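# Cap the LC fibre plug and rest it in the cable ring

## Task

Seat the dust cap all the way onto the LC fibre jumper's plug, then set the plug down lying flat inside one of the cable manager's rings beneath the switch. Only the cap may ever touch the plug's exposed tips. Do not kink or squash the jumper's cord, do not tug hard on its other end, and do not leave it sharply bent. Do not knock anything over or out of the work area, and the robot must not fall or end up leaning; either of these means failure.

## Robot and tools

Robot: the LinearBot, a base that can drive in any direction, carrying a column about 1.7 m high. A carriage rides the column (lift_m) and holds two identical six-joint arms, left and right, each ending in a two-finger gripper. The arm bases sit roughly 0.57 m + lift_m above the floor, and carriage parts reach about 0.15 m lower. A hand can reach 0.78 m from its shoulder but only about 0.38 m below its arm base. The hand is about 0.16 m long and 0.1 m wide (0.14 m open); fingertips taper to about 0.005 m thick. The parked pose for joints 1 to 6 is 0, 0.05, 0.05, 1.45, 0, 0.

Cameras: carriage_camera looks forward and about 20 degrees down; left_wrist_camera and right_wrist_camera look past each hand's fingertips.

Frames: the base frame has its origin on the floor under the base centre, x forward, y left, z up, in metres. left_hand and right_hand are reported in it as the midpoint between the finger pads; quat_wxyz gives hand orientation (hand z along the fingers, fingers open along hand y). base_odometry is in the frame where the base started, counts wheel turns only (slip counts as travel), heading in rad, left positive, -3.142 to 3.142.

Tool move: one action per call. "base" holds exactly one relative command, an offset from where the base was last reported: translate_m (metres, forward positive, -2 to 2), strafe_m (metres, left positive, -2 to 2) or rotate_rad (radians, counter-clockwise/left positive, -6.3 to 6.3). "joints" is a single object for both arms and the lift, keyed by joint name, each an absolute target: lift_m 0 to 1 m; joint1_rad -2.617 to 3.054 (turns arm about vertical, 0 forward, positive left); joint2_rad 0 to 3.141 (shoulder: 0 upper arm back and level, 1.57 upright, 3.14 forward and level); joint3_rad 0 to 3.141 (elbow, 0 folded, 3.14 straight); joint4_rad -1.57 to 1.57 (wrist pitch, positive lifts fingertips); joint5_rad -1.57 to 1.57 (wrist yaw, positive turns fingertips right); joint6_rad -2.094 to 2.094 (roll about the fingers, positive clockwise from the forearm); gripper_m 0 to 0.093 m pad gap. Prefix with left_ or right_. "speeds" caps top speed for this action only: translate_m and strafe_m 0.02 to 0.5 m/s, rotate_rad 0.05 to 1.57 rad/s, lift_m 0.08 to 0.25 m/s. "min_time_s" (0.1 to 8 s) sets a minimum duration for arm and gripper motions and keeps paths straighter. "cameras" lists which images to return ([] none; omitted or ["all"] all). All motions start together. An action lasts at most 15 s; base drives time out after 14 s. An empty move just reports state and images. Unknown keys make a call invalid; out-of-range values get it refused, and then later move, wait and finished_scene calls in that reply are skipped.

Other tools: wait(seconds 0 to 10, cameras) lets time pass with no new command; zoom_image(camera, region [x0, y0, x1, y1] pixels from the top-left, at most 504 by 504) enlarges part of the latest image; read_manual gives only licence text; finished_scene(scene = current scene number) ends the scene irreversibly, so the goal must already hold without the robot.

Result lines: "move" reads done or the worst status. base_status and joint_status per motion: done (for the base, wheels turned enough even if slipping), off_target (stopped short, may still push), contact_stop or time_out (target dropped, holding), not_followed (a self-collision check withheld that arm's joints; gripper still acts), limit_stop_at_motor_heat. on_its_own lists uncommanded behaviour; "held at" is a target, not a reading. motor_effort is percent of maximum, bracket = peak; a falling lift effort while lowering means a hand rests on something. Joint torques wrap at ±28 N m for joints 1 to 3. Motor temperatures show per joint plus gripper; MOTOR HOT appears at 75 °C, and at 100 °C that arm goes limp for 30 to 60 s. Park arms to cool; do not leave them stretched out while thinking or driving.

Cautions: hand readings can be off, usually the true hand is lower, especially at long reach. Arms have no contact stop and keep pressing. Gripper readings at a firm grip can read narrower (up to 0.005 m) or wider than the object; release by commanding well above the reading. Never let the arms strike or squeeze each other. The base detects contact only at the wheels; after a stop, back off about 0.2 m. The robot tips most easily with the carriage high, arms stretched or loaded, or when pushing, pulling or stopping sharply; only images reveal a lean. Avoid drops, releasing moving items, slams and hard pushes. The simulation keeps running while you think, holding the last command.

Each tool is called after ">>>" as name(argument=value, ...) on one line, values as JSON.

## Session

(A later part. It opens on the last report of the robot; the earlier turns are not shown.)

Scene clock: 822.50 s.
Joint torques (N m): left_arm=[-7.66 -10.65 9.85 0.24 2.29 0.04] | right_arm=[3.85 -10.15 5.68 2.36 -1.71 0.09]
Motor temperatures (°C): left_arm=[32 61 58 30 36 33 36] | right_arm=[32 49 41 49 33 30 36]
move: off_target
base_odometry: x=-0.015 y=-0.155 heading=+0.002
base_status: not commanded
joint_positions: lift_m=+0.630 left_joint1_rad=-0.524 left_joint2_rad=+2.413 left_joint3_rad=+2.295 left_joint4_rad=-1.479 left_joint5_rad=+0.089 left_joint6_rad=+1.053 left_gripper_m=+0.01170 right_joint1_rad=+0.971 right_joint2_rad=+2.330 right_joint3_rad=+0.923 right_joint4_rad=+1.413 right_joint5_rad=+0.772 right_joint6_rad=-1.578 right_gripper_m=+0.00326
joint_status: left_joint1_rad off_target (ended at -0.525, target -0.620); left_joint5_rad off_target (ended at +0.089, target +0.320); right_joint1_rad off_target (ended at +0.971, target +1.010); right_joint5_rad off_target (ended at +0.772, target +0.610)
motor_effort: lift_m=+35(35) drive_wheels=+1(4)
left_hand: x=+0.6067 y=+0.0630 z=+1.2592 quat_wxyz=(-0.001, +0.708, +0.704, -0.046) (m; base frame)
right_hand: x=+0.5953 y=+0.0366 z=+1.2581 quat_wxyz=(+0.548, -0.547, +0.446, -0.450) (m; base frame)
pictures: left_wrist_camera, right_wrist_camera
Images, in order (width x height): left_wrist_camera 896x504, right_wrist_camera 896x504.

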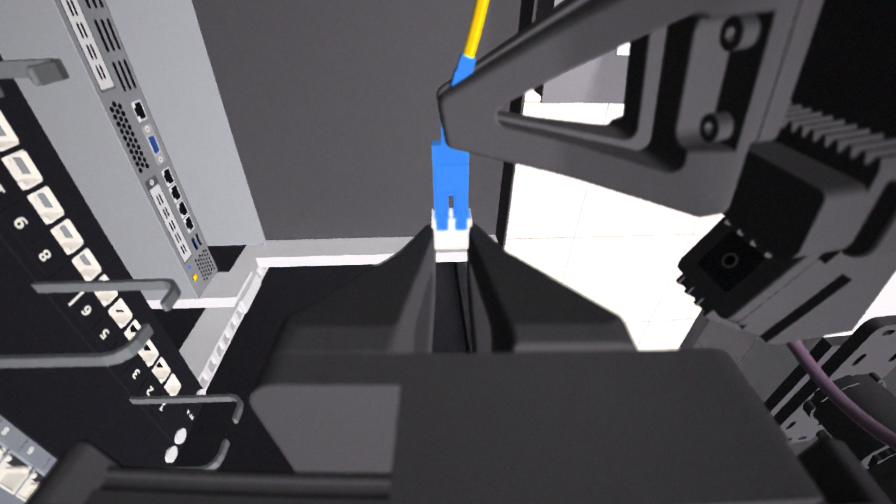

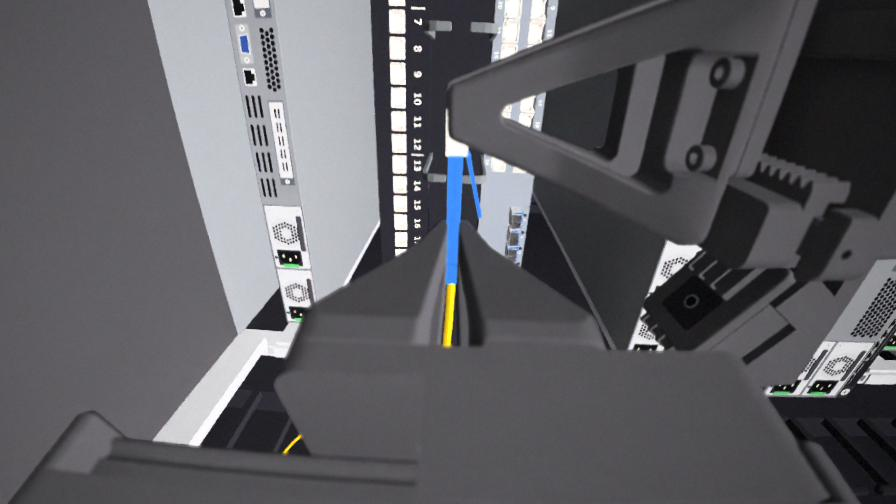

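>>> move(joints={"left_joint1_rad": -0.525, "left_joint5_rad": 0.09, "right_joint1_rad": 0.968, "right_joint5_rad": 0.765}, min_time_s=1, cameras=[])

>>> move(joints={"left_gripper_m": 0.032}, min_time_s=1, cameras=["left_wrist_camera", "right_wrist_camera"])

>>> zoom_image(camera="left_wrist_camera", region=[400, 160, 500, 260])

>>> zoom_image(camera="right_wrist_camera", region=[400, 80, 520, 200])

Scene clock: 831.03 s.
Joint torques (N m): left_arm=[-0.14 -10.62 9.83 0.2 0.42 0.03] | right_arm=[-0.4 -10.17 5.67 2.38 -0.12 0.08]
Motor temperatures (°C): left_arm=[33 61 58 30 38 33 36] | right_arm=[32 50 41 49 34 30 36]
move: off_target
base_odometry: x=-0.015 y=-0.155 heading=+0.002
base_status: not commanded
joint_positions: lift_m=+0.630 left_joint1_rad=-0.522 left_joint2_rad=+2.413 left_joint3_rad=+2.295 left_joint4_rad=-1.474 left_joint5_rad=+0.060 left_joint6_rad=+1.053 left_gripper_m=+0.01170 right_joint1_rad=+0.971 right_joint2_rad=+2.330 right_joint3_rad=+0.923 right_joint4_rad=+1.412 right_joint5_rad=+0.778 right_joint6_rad=-1.578 right_gripper_m=+0.00326
joint_status: left_joint5_rad off_target (ended at +0.060, target +0.090); the others done
motor_effort: lift_m=+35(35) drive_wheels=+1(4)
left_hand: x=+0.6106 y=+0.0674 z=+1.2588 quat_wxyz=(-0.002, +0.708, +0.705, -0.032) (m; base frame)
right_hand: x=+0.5955 y=+0.0356 z=+1.2579 quat_wxyz=(+0.546, -0.546, +0.447, -0.451) (m; base frame)
pictures: none
No camera images: "cameras" was empty.

Scene clock: 832.33 s.
Joint torques (N m): left_arm=[-0.12 -10.63 9.88 0.17 0.27 0.03] | right_arm=[-0.38 -10.18 5.7 2.38 -0.11 0.09]
Motor temperatures (°C): left_arm=[33 61 58 30 37 33 36] | right_arm=[32 50 41 49 33 30 36]
move: done
base_odometry: x=-0.015 y=-0.155 heading=+0.002
base_status: not commanded
joint_positions: lift_m=+0.630 left_joint1_rad=-0.522 left_joint2_rad=+2.413 left_joint3_rad=+2.295 left_joint4_rad=-1.471 left_joint5_rad=+0.077 left_joint6_rad=+1.053 left_gripper_m=+0.03189 right_joint1_rad=+0.971 right_joint2_rad=+2.330 right_joint3_rad=+0.923 right_joint4_rad=+1.411 right_joint5_rad=+0.775 right_joint6_rad=-1.578 right_gripper_m=+0.00326
joint_status: all done
motor_effort: lift_m=+35(35) drive_wheels=+0(3)
left_hand: x=+0.6098 y=+0.0645 z=+1.2589 quat_wxyz=(+0.002, +0.708, +0.705, -0.040) (m; base frame)
right_hand: x=+0.5954 y=+0.0360 z=+1.2578 quat_wxyz=(+0.546, -0.547, +0.447, -0.451) (m; base frame)
pictures: left_wrist_camera, right_wrist_camera
Images, in order (width x height): left_wrist_camera 896x504, right_wrist_camera 896x504.

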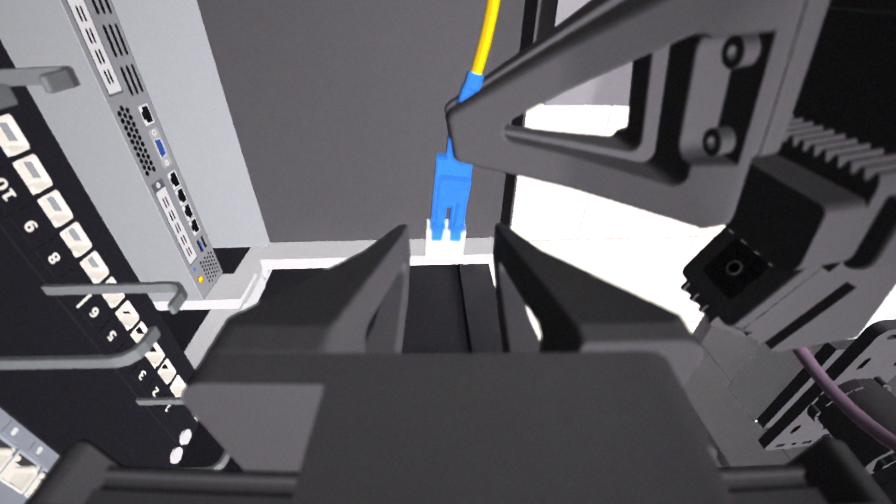

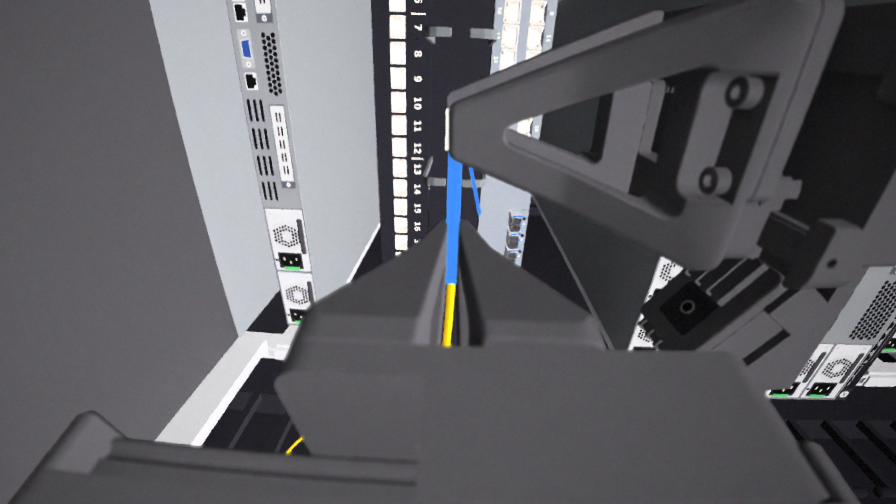

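Scaled by 5.040 from the camera's 896x504 image, which has a finer 1280x720 frame.

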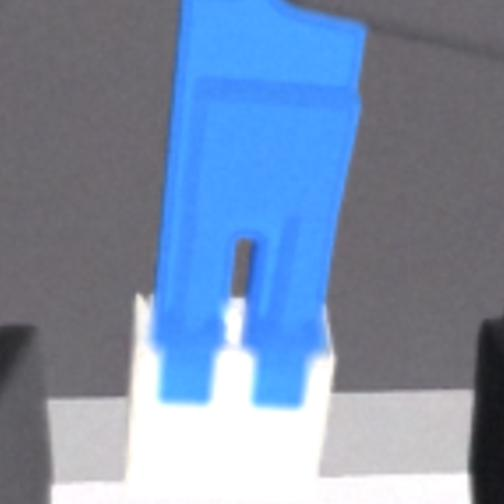

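Scaled by 4.200 from the camera's 896x504 image, which has a finer 1280x720 frame.

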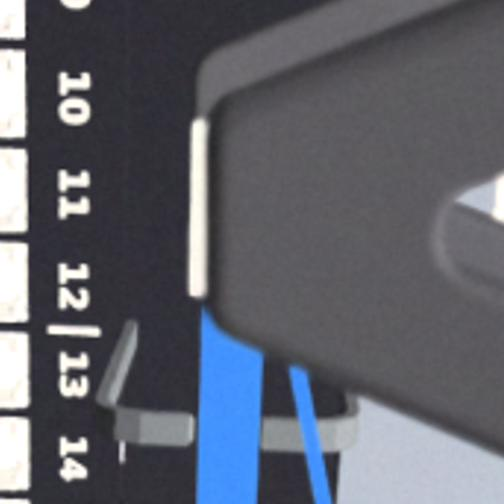

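>>> move(joints={"left_joint1_rad": -0.436, "left_joint2_rad": 2.285, "left_joint3_rad": 2.108, "left_joint4_rad": -1.386, "left_joint6_rad": 1.14, "left_gripper_m": 0.045}, min_time_s=2, cameras=["left_wrist_camera"])

>>> zoom_image(camera="left_wrist_camera", region=[380, 40, 560, 220])

Scene clock: 842.93 s.
Joint torques (N m): left_arm=[0.69 -15.31 5.53 0.26 0.27 0.13] | right_arm=[-0.42 -10.15 5.68 2.38 -0.1 0.08]
Motor temperatures (°C): left_arm=[32 62 58 30 35 33 36] | right_arm=[32 50 41 49 33 30 36]
move: done
base_odometry: x=-0.015 y=-0.155 heading=+0.002
base_status: not commanded
joint_positions: lift_m=+0.630 left_joint1_rad=-0.444 left_joint2_rad=+2.333 left_joint3_rad=+2.122 left_joint4_rad=-1.400 left_joint5_rad=+0.079 left_joint6_rad=+1.129 left_gripper_m=+0.04487 right_joint1_rad=+0.971 right_joint2_rad=+2.330 right_joint3_rad=+0.923 right_joint4_rad=+1.411 right_joint5_rad=+0.775 right_joint6_rad=-1.578 right_gripper_m=+0.00326
joint_status: all done
motor_effort: lift_m=+35(35) drive_wheels=-1(5)
left_hand: x=+0.6111 y=+0.1038 z=+1.2508 quat_wxyz=(-0.005, +0.707, +0.706, -0.044) (m; base frame)
right_hand: x=+0.5954 y=+0.0361 z=+1.2578 quat_wxyz=(+0.546, -0.547, +0.447, -0.451) (m; base frame)
pictures: left_wrist_camera
Images, in order (width x height): left_wrist_camera 896x504.

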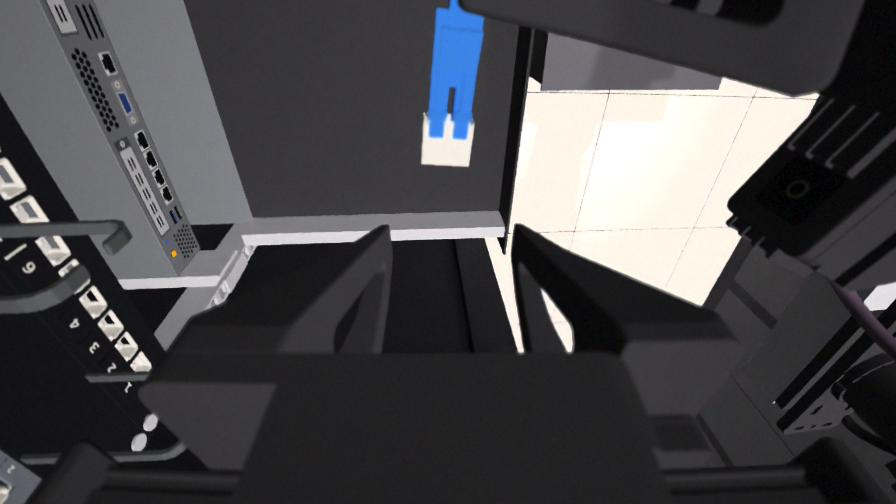

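Scaled by 2.800 from the camera's 896x504 image, which has a finer 1280x720 frame.

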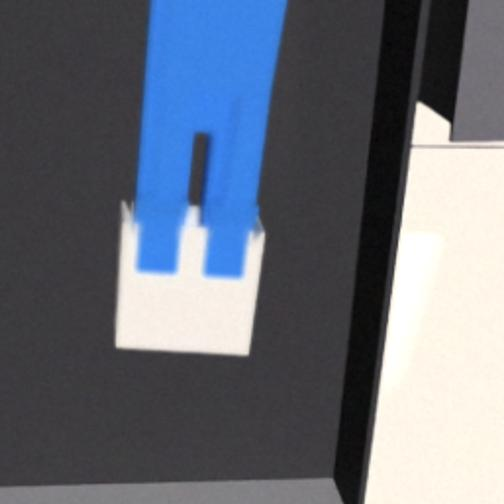

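>>> move(joints={"left_joint1_rad": -0.3, "left_gripper_m": 0.03}, min_time_s=0.8, cameras=[])

>>> move(joints={"left_joint1_rad": -0.4, "left_joint2_rad": 0.5, "left_joint3_rad": 0.5, "left_joint4_rad": -0.3, "left_joint5_rad": 0, "left_joint6_rad": 0}, min_time_s=2, cameras=[])

>>> move(base={"translate_m": -0.085}, joints={"lift_m": 0.611, "right_joint1_rad": 0.63, "right_joint2_rad": 2.29, "right_joint3_rad": 1.069, "right_joint4_rad": 1.251, "right_joint5_rad": 0.346, "left_joint1_rad": -0.3, "left_joint2_rad": 0.05, "left_joint3_rad": 0.05, "left_joint4_rad": 1.45}, speeds={"translate_m": 0.04, "lift_m": 0.08}, min_time_s=2.2, cameras=["right_wrist_camera", "carriage_camera"])

>>> zoom_image(camera="right_wrist_camera", region=[340, 40, 560, 260])

Scene clock: 876.93 s.
Joint torques (N m): left_arm=[0.16 -15.31 5.59 0.23 0.25 0.11] | right_arm=[-0.42 -10.18 5.68 2.38 -0.1 0.09]
Motor temperatures (°C): left_arm=[30 74 54 30 33 33 35] | right_arm=[31 50 41 49 32 30 36]
move: done
base_odometry: x=-0.015 y=-0.155 heading=+0.002
base_status: not commanded
joint_positions: lift_m=+0.630 left_joint1_rad=-0.302 left_joint2_rad=+2.333 left_joint3_rad=+2.122 left_joint4_rad=-1.398 left_joint5_rad=+0.080 left_joint6_rad=+1.130 left_gripper_m=+0.03013 right_joint1_rad=+0.971 right_joint2_rad=+2.330 right_joint3_rad=+0.923 right_joint4_rad=+1.411 right_joint5_rad=+0.775 right_joint6_rad=-1.578 right_gripper_m=+0.00326
joint_status: all done
motor_effort: lift_m=+35(35) drive_wheels=+0(4)
left_hand: x=+0.6364 y=+0.1615 z=+1.2508 quat_wxyz=(-0.001, +0.655, +0.754, -0.044) (m; base frame)
right_hand: x=+0.5954 y=+0.0361 z=+1.2578 quat_wxyz=(+0.546, -0.547, +0.447, -0.451) (m; base frame)
pictures: none
No camera images: "cameras" was empty.

Scene clock: 879.40 s.
Joint torques (N m): left_arm=[-0.61 0.25 6.91 2.33 -0.06 -0.08] | right_arm=[-0.4 -10.15 5.67 2.38 -0.07 0.09]
Motor temperatures (°C): left_arm=[30 73 53 31 33 33 35] | right_arm=[31 50 41 49 32 30 36]
move: done
base_odometry: x=-0.015 y=-0.155 heading=+0.002
base_status: not commanded
joint_positions: lift_m=+0.630 left_joint1_rad=-0.392 left_joint2_rad=+0.505 left_joint3_rad=+0.516 left_joint4_rad=-0.318 left_joint5_rad=+0.013 left_joint6_rad=+0.012 left_gripper_m=+0.03013 right_joint1_rad=+0.971 right_joint2_rad=+2.330 right_joint3_rad=+0.923 right_joint4_rad=+1.411 right_joint5_rad=+0.773 right_joint6_rad=-1.578 right_gripper_m=+0.00326
joint_status: all done
motor_effort: lift_m=+35(35) drive_wheels=-4(6)
left_hand: x=+0.4618 y=+0.2028 z=+1.4133 quat_wxyz=(+0.579, +0.165, +0.790, -0.116) (m; base frame)
right_hand: x=+0.5953 y=+0.0364 z=+1.2578 quat_wxyz=(+0.547, -0.547, +0.446, -0.450) (m; base frame)
pictures: none
No camera images: "cameras" was empty.

Scene clock: 882.07 s.
Joint torques (N m): left_arm=[0.73 2.97 4.96 -0.15 -0.04 -0.09] | right_arm=[-0.59 -15.23 6.83 2.5 -0.11 0.08]
Motor temperatures (°C): left_arm=[30 72 53 31 32 33 35] | right_arm=[31 51 41 49 32 30 36]
move: done
base_odometry: x=-0.100 y=-0.155 heading=+0.002
base_status: done
joint_positions: lift_m=+0.611 left_joint1_rad=-0.308 left_joint2_rad=+0.056 left_joint3_rad=+0.065 left_joint4_rad=+1.438 left_joint5_rad=+0.010 left_joint6_rad=+0.010 left_gripper_m=+0.03013 right_joint1_rad=+0.636 right_joint2_rad=+2.320 right_joint3_rad=+1.049 right_joint4_rad=+1.264 right_joint5_rad=+0.357 right_joint6_rad=-1.578 right_gripper_m=+0.00326
joint_status: all done
motor_effort: lift_m=+34(35) drive_wheels=+0(10)
left_hand: x=+0.2445 y=+0.2958 z=+1.5995 quat_wxyz=(+0.987, +0.015, +0.060, -0.148) (m; base frame)
right_hand: x=+0.7052 y=-0.0202 z=+1.2539 quat_wxyz=(+0.561, -0.568, +0.425, -0.427) (m; base frame)
pictures: carriage_camera, right_wrist_camera
Images, in order (width x height): carriage_camera 896x504, right_wrist_camera 896x504.

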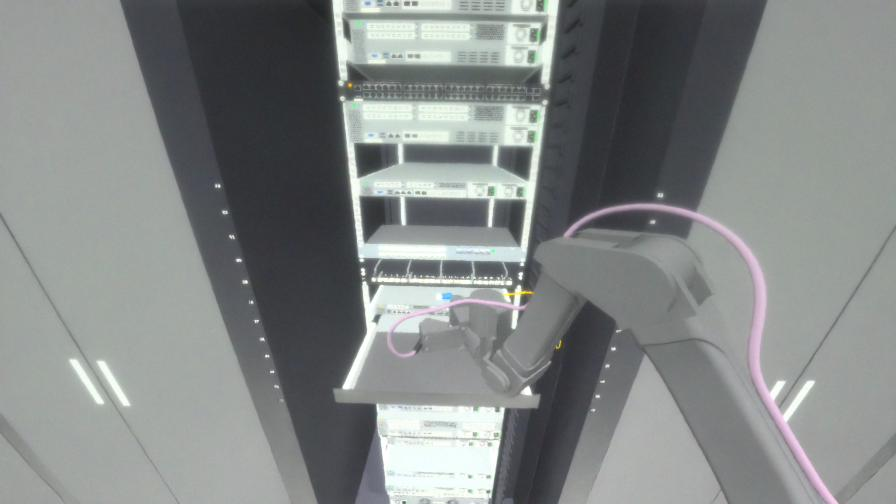

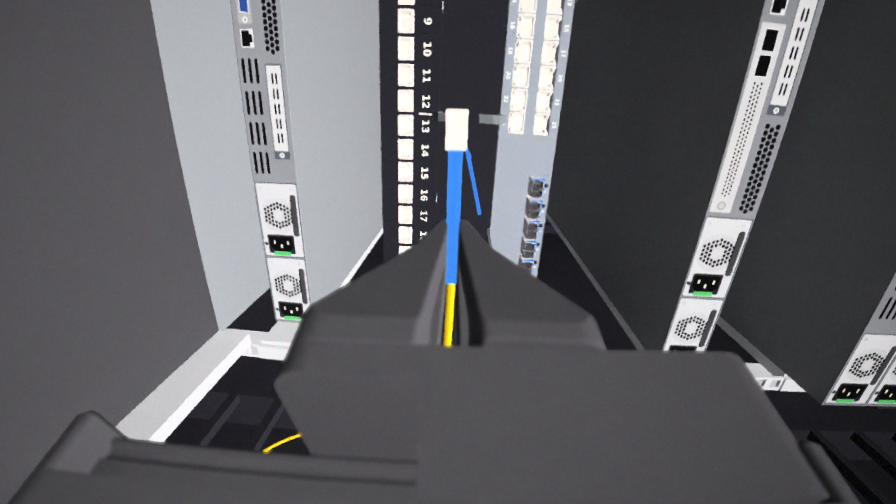

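Scaled by 2.291 from the camera's 896x504 image, which has a finer 1280x720 frame.

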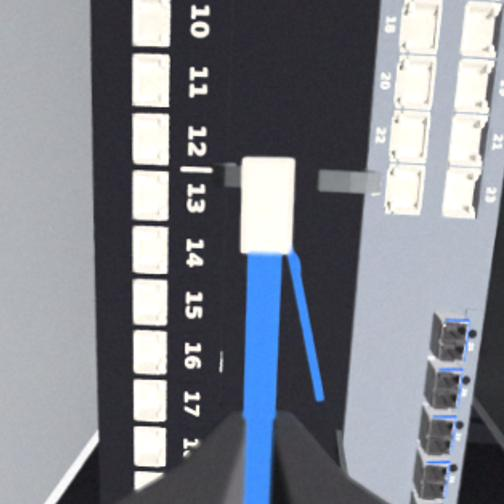

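>>> move(base={"translate_m": 0.055}, joints={"lift_m": 0.62}, speeds={"translate_m": 0.06, "lift_m": 0.08}, cameras=["right_wrist_camera"])

>>> zoom_image(camera="right_wrist_camera", region=[370, 70, 550, 250])

Scene clock: 907.90 s.
Joint torques (N m): left_arm=[0.7 3.12 5.31 -0.2 -0.04 -0.08] | right_arm=[-0.28 -14.31 6.56 2.55 -0.09 0.08]
Motor temperatures (°C): left_arm=[30 61 51 30 32 33 34] | right_arm=[31 58 42 52 32 30 36]
move: done
base_odometry: x=-0.045 y=-0.155 heading=+0.002
base_status: done
joint_positions: lift_m=+0.620 left_joint1_rad=-0.308 left_joint2_rad=+0.054 left_joint3_rad=+0.061 left_joint4_rad=+1.442 left_joint5_rad=+0.010 left_joint6_rad=+0.010 left_gripper_m=+0.03013 right_joint1_rad=+0.632 right_joint2_rad=+2.310 right_joint3_rad=+1.053 right_joint4_rad=+1.260 right_joint5_rad=+0.355 right_joint6_rad=-1.578 right_gripper_m=+0.00326
joint_status: all done
motor_effort: lift_m=+35(44) drive_wheels=+3(10)
left_hand: x=+0.2443 y=+0.2958 z=+1.6074 quat_wxyz=(+0.987, +0.015, +0.060, -0.148) (m; base frame)
right_hand: x=+0.7068 y=-0.0207 z=+1.2686 quat_wxyz=(+0.564, -0.565, +0.424, -0.428) (m; base frame)
pictures: right_wrist_camera
Images, in order (width x height): right_wrist_camera 896x504.

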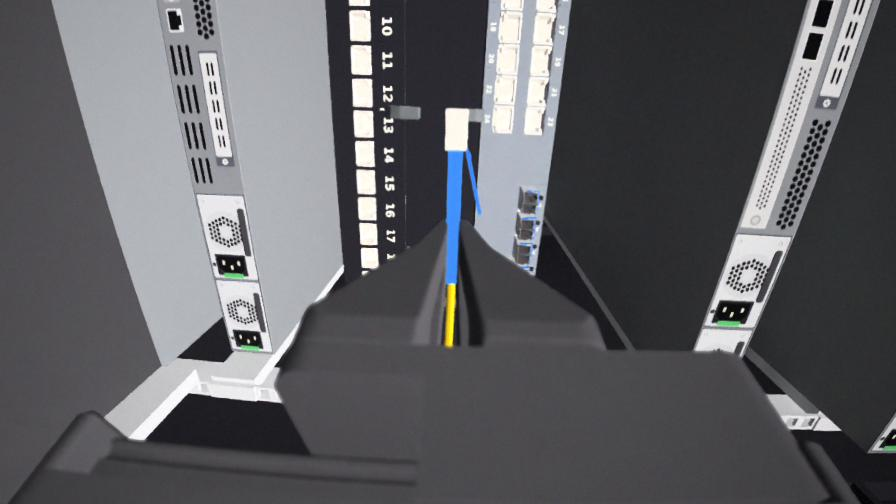

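Scaled by 2.800 from the camera's 896x504 image, which has a finer 1280x720 frame.

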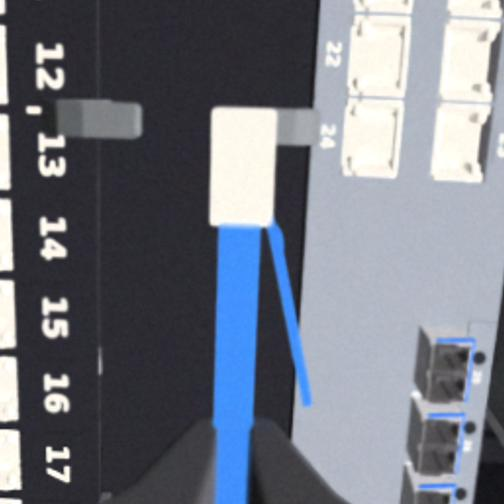

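>>> move(base={"strafe_m": 0.037}, joints={"lift_m": 0.606, "right_joint5_rad": 0.645}, speeds={"strafe_m": 0.04, "lift_m": 0.08}, min_time_s=1, cameras=["right_wrist_camera"])

>>> zoom_image(camera="right_wrist_camera", region=[340, 20, 560, 240])

Scene clock: 941.10 s.
Joint torques (N m): left_arm=[0.65 3.17 5.33 -0.21 -0.03 -0.09] | right_arm=[-0.39 -14 6.42 2.52 0.1 0.09]
Motor temperatures (°C): left_arm=[30 55 49 30 31 33 34] | right_arm=[31 57 41 53 32 30 36]
move: done
base_odometry: x=-0.045 y=-0.118 heading=+0.002
base_status: done
joint_positions: lift_m=+0.606 left_joint1_rad=-0.307 left_joint2_rad=+0.054 left_joint3_rad=+0.061 left_joint4_rad=+1.442 left_joint5_rad=+0.009 left_joint6_rad=+0.010 left_gripper_m=+0.03013 right_joint1_rad=+0.633 right_joint2_rad=+2.307 right_joint3_rad=+1.054 right_joint4_rad=+1.255 right_joint5_rad=+0.634 right_joint6_rad=-1.577 right_gripper_m=+0.00326
joint_status: all done
motor_effort: lift_m=+35(35) drive_wheels=+0(10)
left_hand: x=+0.2443 y=+0.2961 z=+1.5935 quat_wxyz=(+0.987, +0.014, +0.060, -0.148) (m; base frame)
right_hand: x=+0.7134 y=-0.0674 z=+1.2556 quat_wxyz=(+0.499, -0.501, +0.498, -0.502) (m; base frame)
pictures: right_wrist_camera
Images, in order (width x height): right_wrist_camera 896x504.

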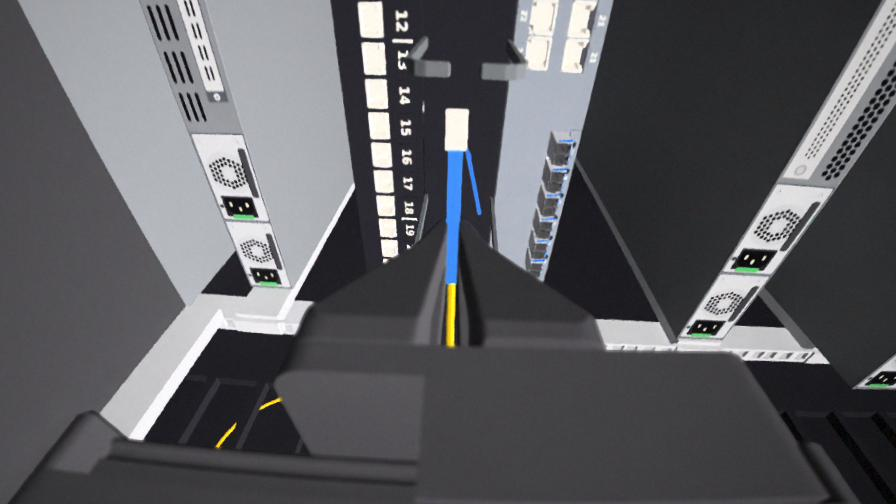

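Scaled by 2.291 from the camera's 896x504 image, which has a finer 1280x720 frame.

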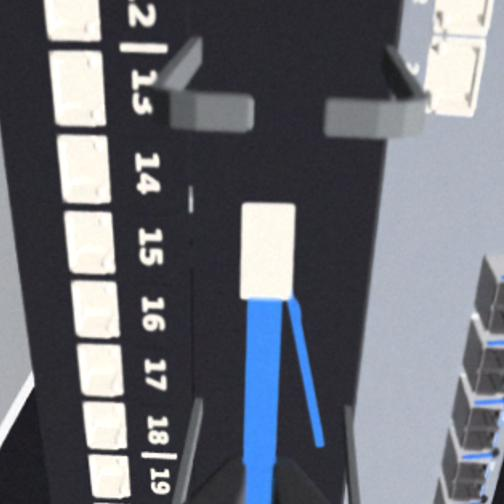

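>>> move(base={"translate_m": 0.03}, speeds={"translate_m": 0.05}, cameras=["right_wrist_camera"])

>>> zoom_image(camera="right_wrist_camera", region=[340, 40, 560, 260])

Scene clock: 972.43 s.
Joint torques (N m): left_arm=[0.64 3.15 5.29 -0.24 -0.03 -0.09] | right_arm=[-0.18 -14.01 6.39 2.51 0.09 0.08]
Motor temperatures (°C): left_arm=[30 52 48 30 31 33 34] | right_arm=[31 58 42 51 32 30 36]
move: done
base_odometry: x=-0.015 y=-0.118 heading=+0.003
base_status: done
joint_positions: lift_m=+0.606 left_joint1_rad=-0.307 left_joint2_rad=+0.054 left_joint3_rad=+0.061 left_joint4_rad=+1.445 left_joint5_rad=+0.009 left_joint6_rad=+0.010 left_gripper_m=+0.03013 right_joint1_rad=+0.632 right_joint2_rad=+2.307 right_joint3_rad=+1.054 right_joint4_rad=+1.255 right_joint5_rad=+0.637 right_joint6_rad=-1.577 right_gripper_m=+0.00326
joint_status: not commanded
motor_effort: lift_m=+35(35) drive_wheels=-1(8)
left_hand: x=+0.2437 y=+0.2963 z=+1.5935 quat_wxyz=(+0.987, +0.014, +0.058, -0.148) (m; base frame)
right_hand: x=+0.7138 y=-0.0687 z=+1.2556 quat_wxyz=(+0.498, -0.500, +0.499, -0.503) (m; base frame)
pictures: right_wrist_camera
Images, in order (width x height): right_wrist_camera 896x504.

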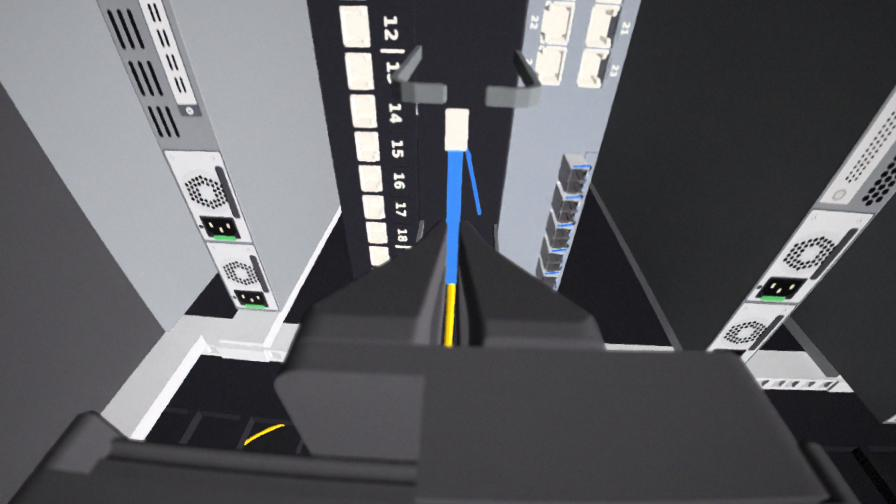

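Scaled by 2.291 from the camera's 896x504 image, which has a finer 1280x720 frame.

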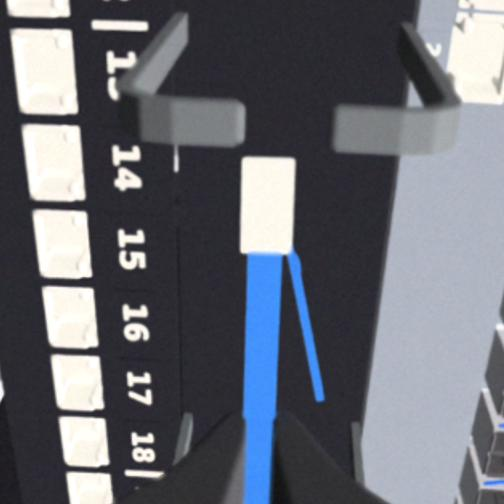

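>>> move(base={"translate_m": 0.02}, speeds={"translate_m": 0.05}, cameras=["right_wrist_camera"])

>>> zoom_image(camera="right_wrist_camera", region=[340, 40, 560, 260])

Scene clock: 983.00 s.
Joint torques (N m): left_arm=[0.64 3.15 5.29 -0.26 -0.03 -0.08] | right_arm=[-0.06 -13.96 6.39 2.51 0.09 0.08]
Motor temperatures (°C): left_arm=[30 52 48 30 31 33 34] | right_arm=[31 59 42 51 32 30 36]
move: done
base_odometry: x=+0.005 y=-0.118 heading=+0.003
base_status: done
joint_positions: lift_m=+0.606 left_joint1_rad=-0.307 left_joint2_rad=+0.054 left_joint3_rad=+0.061 left_joint4_rad=+1.446 left_joint5_rad=+0.009 left_joint6_rad=+0.010 left_gripper_m=+0.03013 right_joint1_rad=+0.631 right_joint2_rad=+2.307 right_joint3_rad=+1.054 right_joint4_rad=+1.255 right_joint5_rad=+0.637 right_joint6_rad=-1.577 right_gripper_m=+0.00326
joint_status: not commanded
motor_effort: lift_m=+35(35) drive_wheels=+2(10)
left_hand: x=+0.2434 y=+0.2964 z=+1.5936 quat_wxyz=(+0.987, +0.014, +0.058, -0.148) (m; base frame)
right_hand: x=+0.7141 y=-0.0694 z=+1.2556 quat_wxyz=(+0.498, -0.499, +0.500, -0.503) (m; base frame)
pictures: right_wrist_camera
Images, in order (width x height): right_wrist_camera 896x504.

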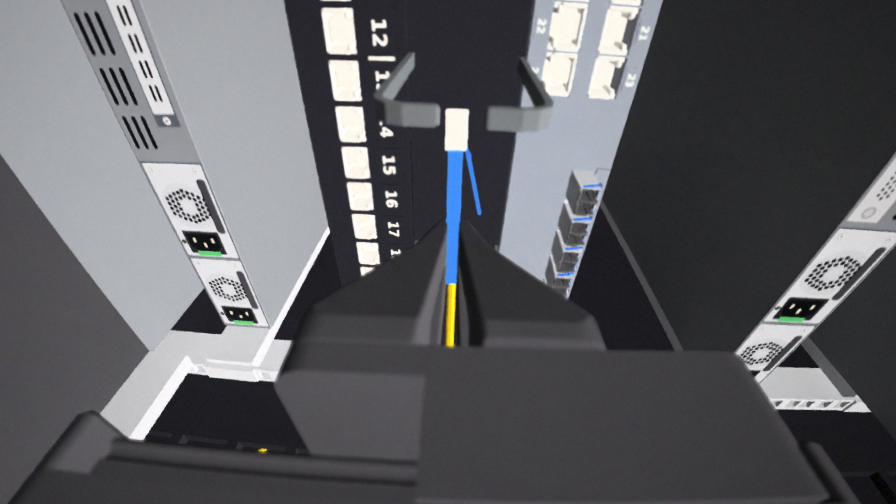

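Scaled by 2.291 from the camera's 896x504 image, which has a finer 1280x720 frame.

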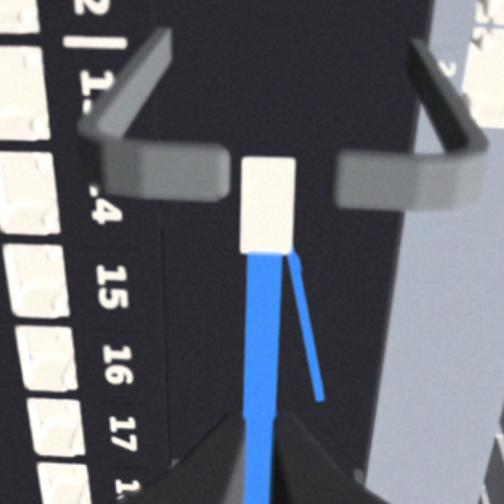

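>>> move(base={"strafe_m": 0.029}, speeds={"strafe_m": 0.03}, cameras=["right_wrist_camera"])

>>> zoom_image(camera="right_wrist_camera", region=[340, 60, 560, 280])

Scene clock: 1001.63 s.
Joint torques (N m): left_arm=[0.65 3.1 5.3 -0.26 -0.02 -0.09] | right_arm=[-0.16 -14 6.42 2.51 0.08 0.08]
Motor temperatures (°C): left_arm=[30 51 48 30 30 33 34] | right_arm=[31 59 42 51 32 30 36]
move: done
base_odometry: x=+0.005 y=-0.089 heading=+0.003
base_status: done
joint_positions: lift_m=+0.606 left_joint1_rad=-0.307 left_joint2_rad=+0.054 left_joint3_rad=+0.061 left_joint4_rad=+1.446 left_joint5_rad=+0.009 left_joint6_rad=+0.010 left_gripper_m=+0.03013 right_joint1_rad=+0.631 right_joint2_rad=+2.307 right_joint3_rad=+1.054 right_joint4_rad=+1.255 right_joint5_rad=+0.637 right_joint6_rad=-1.577 right_gripper_m=+0.00326
joint_status: not commanded
motor_effort: lift_m=+35(35) drive_wheels=+1(10)
left_hand: x=+0.2434 y=+0.2964 z=+1.5936 quat_wxyz=(+0.987, +0.014, +0.058, -0.148) (m; base frame)
right_hand: x=+0.7139 y=-0.0690 z=+1.2556 quat_wxyz=(+0.498, -0.499, +0.500, -0.503) (m; base frame)
pictures: right_wrist_camera
Images, in order (width x height): right_wrist_camera 896x504.

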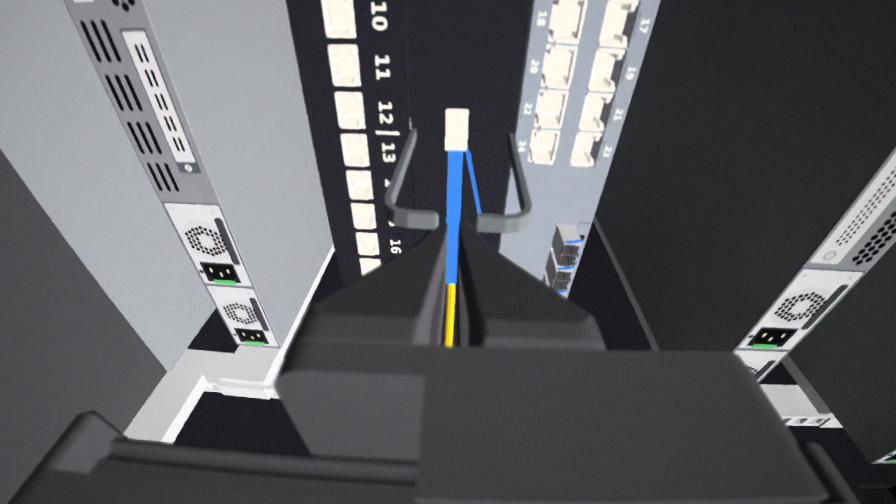

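Scaled by 2.291 from the camera's 896x504 image, which has a finer 1280x720 frame.

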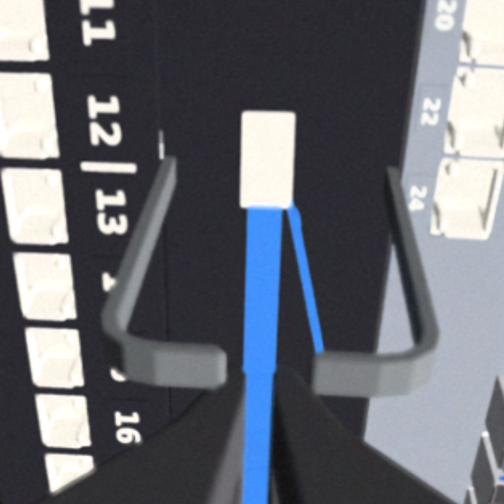

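>>> move(joints={"right_joint1_rad": 0.523, "right_joint2_rad": 2.231, "right_joint3_rad": 0.932, "right_joint4_rad": 1.327, "right_joint5_rad": 0.239}, min_time_s=2.5, cameras=["right_wrist_camera"])

>>> zoom_image(camera="right_wrist_camera", region=[340, 60, 560, 280])

Scene clock: 1017.13 s.
Joint torques (N m): left_arm=[0.61 3.18 5.3 -0.26 -0.02 -0.08] | right_arm=[-0.59 -14.49 3.88 2.71 -0.1 0.08]
Motor temperatures (°C): left_arm=[30 50 48 30 30 33 34] | right_arm=[31 60 42 52 32 30 36]
move: done
base_odometry: x=+0.005 y=-0.089 heading=+0.003
base_status: not commanded
joint_positions: lift_m=+0.606 left_joint1_rad=-0.307 left_joint2_rad=+0.054 left_joint3_rad=+0.061 left_joint4_rad=+1.446 left_joint5_rad=+0.009 left_joint6_rad=+0.010 left_gripper_m=+0.03013 right_joint1_rad=+0.528 right_joint2_rad=+2.261 right_joint3_rad=+0.943 right_joint4_rad=+1.324 right_joint5_rad=+0.251 right_joint6_rad=-1.577 right_gripper_m=+0.00326
joint_status: all done
motor_effort: lift_m=+35(35) drive_wheels=+1(6)
left_hand: x=+0.2434 y=+0.2964 z=+1.5936 quat_wxyz=(+0.987, +0.014, +0.058, -0.148) (m; base frame)
right_hand: x=+0.7100 y=-0.0676 z=+1.2565 quat_wxyz=(+0.565, -0.564, +0.423, -0.429) (m; base frame)
pictures: right_wrist_camera
Images, in order (width x height): right_wrist_camera 896x504.

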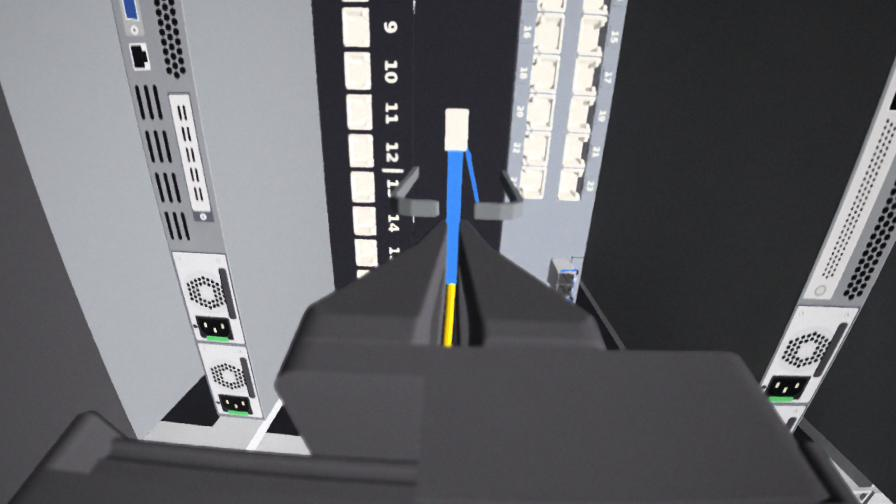

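Scaled by 2.291 from the camera's 896x504 image, which has a finer 1280x720 frame.

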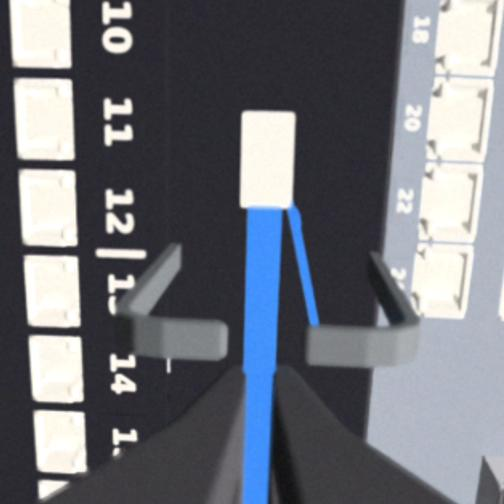

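>>> move(joints={"lift_m": 0.594}, speeds={"lift_m": 0.08}, cameras=["right_wrist_camera"])

>>> zoom_image(camera="right_wrist_camera", region=[340, 60, 560, 280])

Scene clock: 1023.70 s.
Joint torques (N m): left_arm=[0.61 3.15 5.41 -0.26 -0.03 -0.08] | right_arm=[-0.65 -13.63 4.18 2.66 -0.1 0.08]
Motor temperatures (°C): left_arm=[30 50 48 30 30 33 33] | right_arm=[31 59 42 52 32 30 36]
move: done
base_odometry: x=+0.005 y=-0.089 heading=+0.003
base_status: not commanded
joint_positions: lift_m=+0.594 left_joint1_rad=-0.307 left_joint2_rad=+0.054 left_joint3_rad=+0.059 left_joint4_rad=+1.446 left_joint5_rad=+0.009 left_joint6_rad=+0.010 left_gripper_m=+0.03013 right_joint1_rad=+0.528 right_joint2_rad=+2.252 right_joint3_rad=+0.940 right_joint4_rad=+1.327 right_joint5_rad=+0.249 right_joint6_rad=-1.577 right_gripper_m=+0.00326
joint_status: all done
motor_effort: lift_m=+35(36) drive_wheels=+0(8)
left_hand: x=+0.2437 y=+0.2963 z=+1.5812 quat_wxyz=(+0.987, +0.014, +0.058, -0.148) (m; base frame)
right_hand: x=+0.7094 y=-0.0675 z=+1.2487 quat_wxyz=(+0.568, -0.561, +0.421, -0.429) (m; base frame)
pictures: right_wrist_camera
Images, in order (width x height): right_wrist_camera 896x504.

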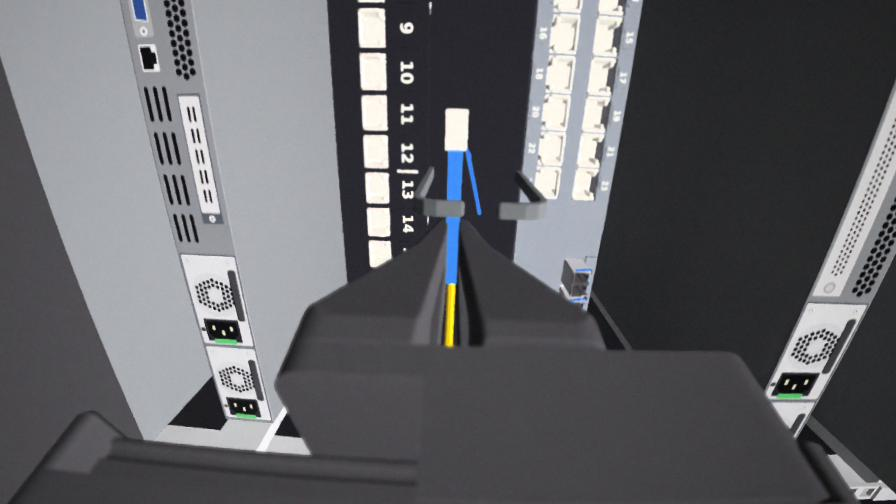

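Scaled by 2.291 from the camera's 896x504 image, which has a finer 1280x720 frame.

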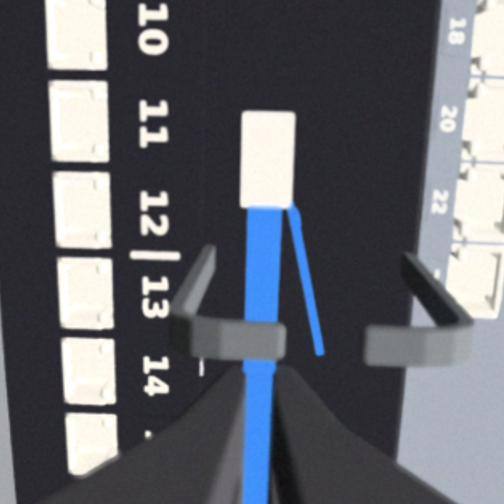

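>>> move(joints={"lift_m": 0.588}, speeds={"lift_m": 0.08}, cameras=["right_wrist_camera"])

>>> zoom_image(camera="right_wrist_camera", region=[340, 60, 560, 280])

Scene clock: 1028.67 s.
Joint torques (N m): left_arm=[0.62 3.19 5.38 -0.27 -0.02 -0.09] | right_arm=[-0.62 -13.41 4.31 2.65 -0.1 0.08]
Motor temperatures (°C): left_arm=[30 50 48 30 30 33 33] | right_arm=[31 60 41 53 32 30 36]
move: done
base_odometry: x=+0.005 y=-0.089 heading=+0.003
base_status: not commanded
joint_positions: lift_m=+0.588 left_joint1_rad=-0.307 left_joint2_rad=+0.054 left_joint3_rad=+0.059 left_joint4_rad=+1.446 left_joint5_rad=+0.009 left_joint6_rad=+0.010 left_gripper_m=+0.03013 right_joint1_rad=+0.528 right_joint2_rad=+2.249 right_joint3_rad=+0.938 right_joint4_rad=+1.328 right_joint5_rad=+0.248 right_joint6_rad=-1.577 right_gripper_m=+0.00326
joint_status: all done
motor_effort: lift_m=+35(35) drive_wheels=+3(4)
left_hand: x=+0.2437 y=+0.2963 z=+1.5753 quat_wxyz=(+0.987, +0.014, +0.058, -0.148) (m; base frame)
right_hand: x=+0.7091 y=-0.0676 z=+1.2438 quat_wxyz=(+0.569, -0.561, +0.421, -0.430) (m; base frame)
pictures: right_wrist_camera
Images, in order (width x height): right_wrist_camera 896x504.

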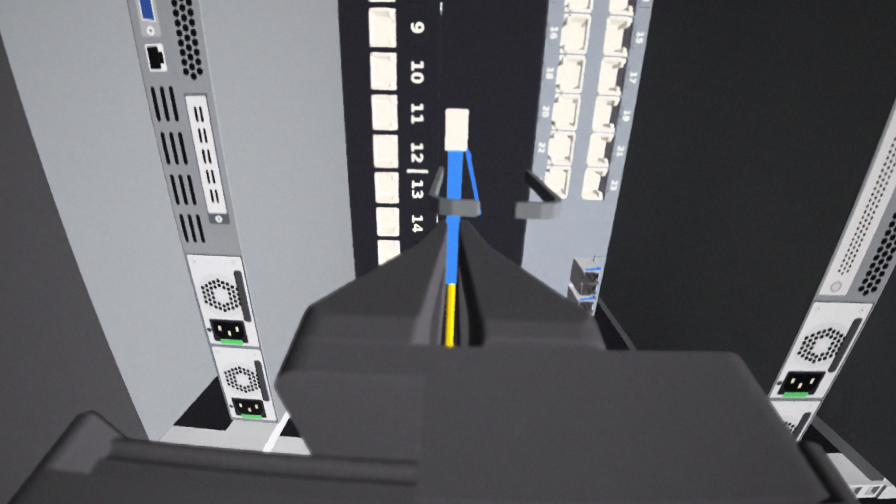

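Scaled by 2.291 from the camera's 896x504 image, which has a finer 1280x720 frame.

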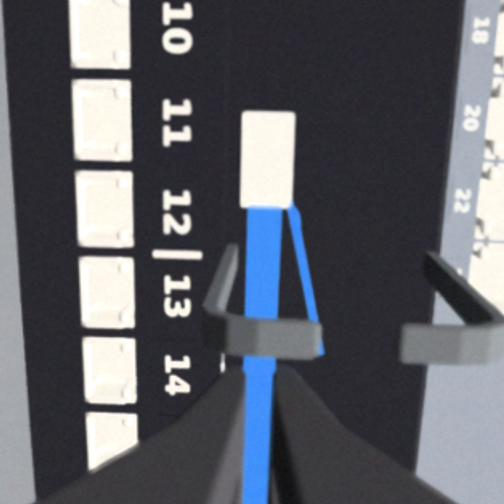

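>>> move(joints={"lift_m": 0.5855}, speeds={"lift_m": 0.08}, cameras=["right_wrist_camera"])

>>> zoom_image(camera="right_wrist_camera", region=[340, 60, 560, 280])

Scene clock: 1033.07 s.
Joint torques (N m): left_arm=[0.59 3.17 5.42 -0.26 -0.02 -0.08] | right_arm=[-0.58 -13.3 4.36 2.65 -0.1 0.09]
Motor temperatures (°C): left_arm=[30 50 48 30 30 33 33] | right_arm=[31 59 42 53 32 30 36]
move: done
base_odometry: x=+0.005 y=-0.089 heading=+0.003
base_status: not commanded
joint_positions: lift_m=+0.586 left_joint1_rad=-0.307 left_joint2_rad=+0.054 left_joint3_rad=+0.059 left_joint4_rad=+1.446 left_joint5_rad=+0.009 left_joint6_rad=+0.010 left_gripper_m=+0.03013 right_joint1_rad=+0.528 right_joint2_rad=+2.249 right_joint3_rad=+0.938 right_joint4_rad=+1.329 right_joint5_rad=+0.248 right_joint6_rad=-1.577 right_gripper_m=+0.00326
joint_status: all done
motor_effort: lift_m=+33(35) drive_wheels=+0(4)
left_hand: x=+0.2437 y=+0.2963 z=+1.5729 quat_wxyz=(+0.987, +0.014, +0.058, -0.148) (m; base frame)
right_hand: x=+0.7090 y=-0.0676 z=+1.2416 quat_wxyz=(+0.569, -0.561, +0.421, -0.430) (m; base frame)
pictures: right_wrist_camera
Images, in order (width x height): right_wrist_camera 896x504.

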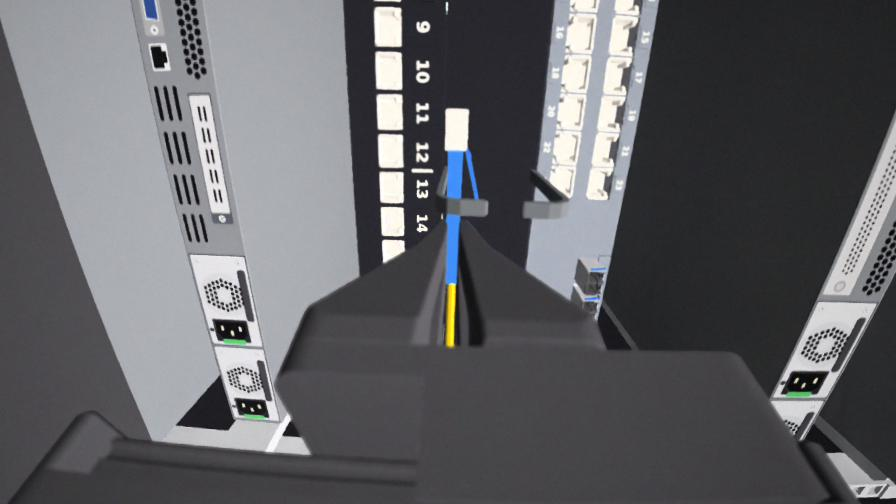

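Scaled by 2.291 from the camera's 896x504 image, which has a finer 1280x720 frame.

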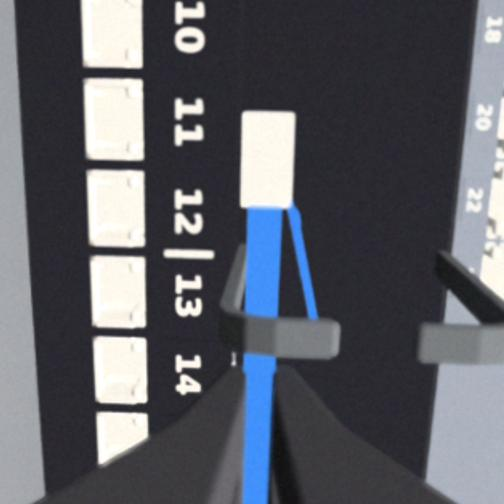

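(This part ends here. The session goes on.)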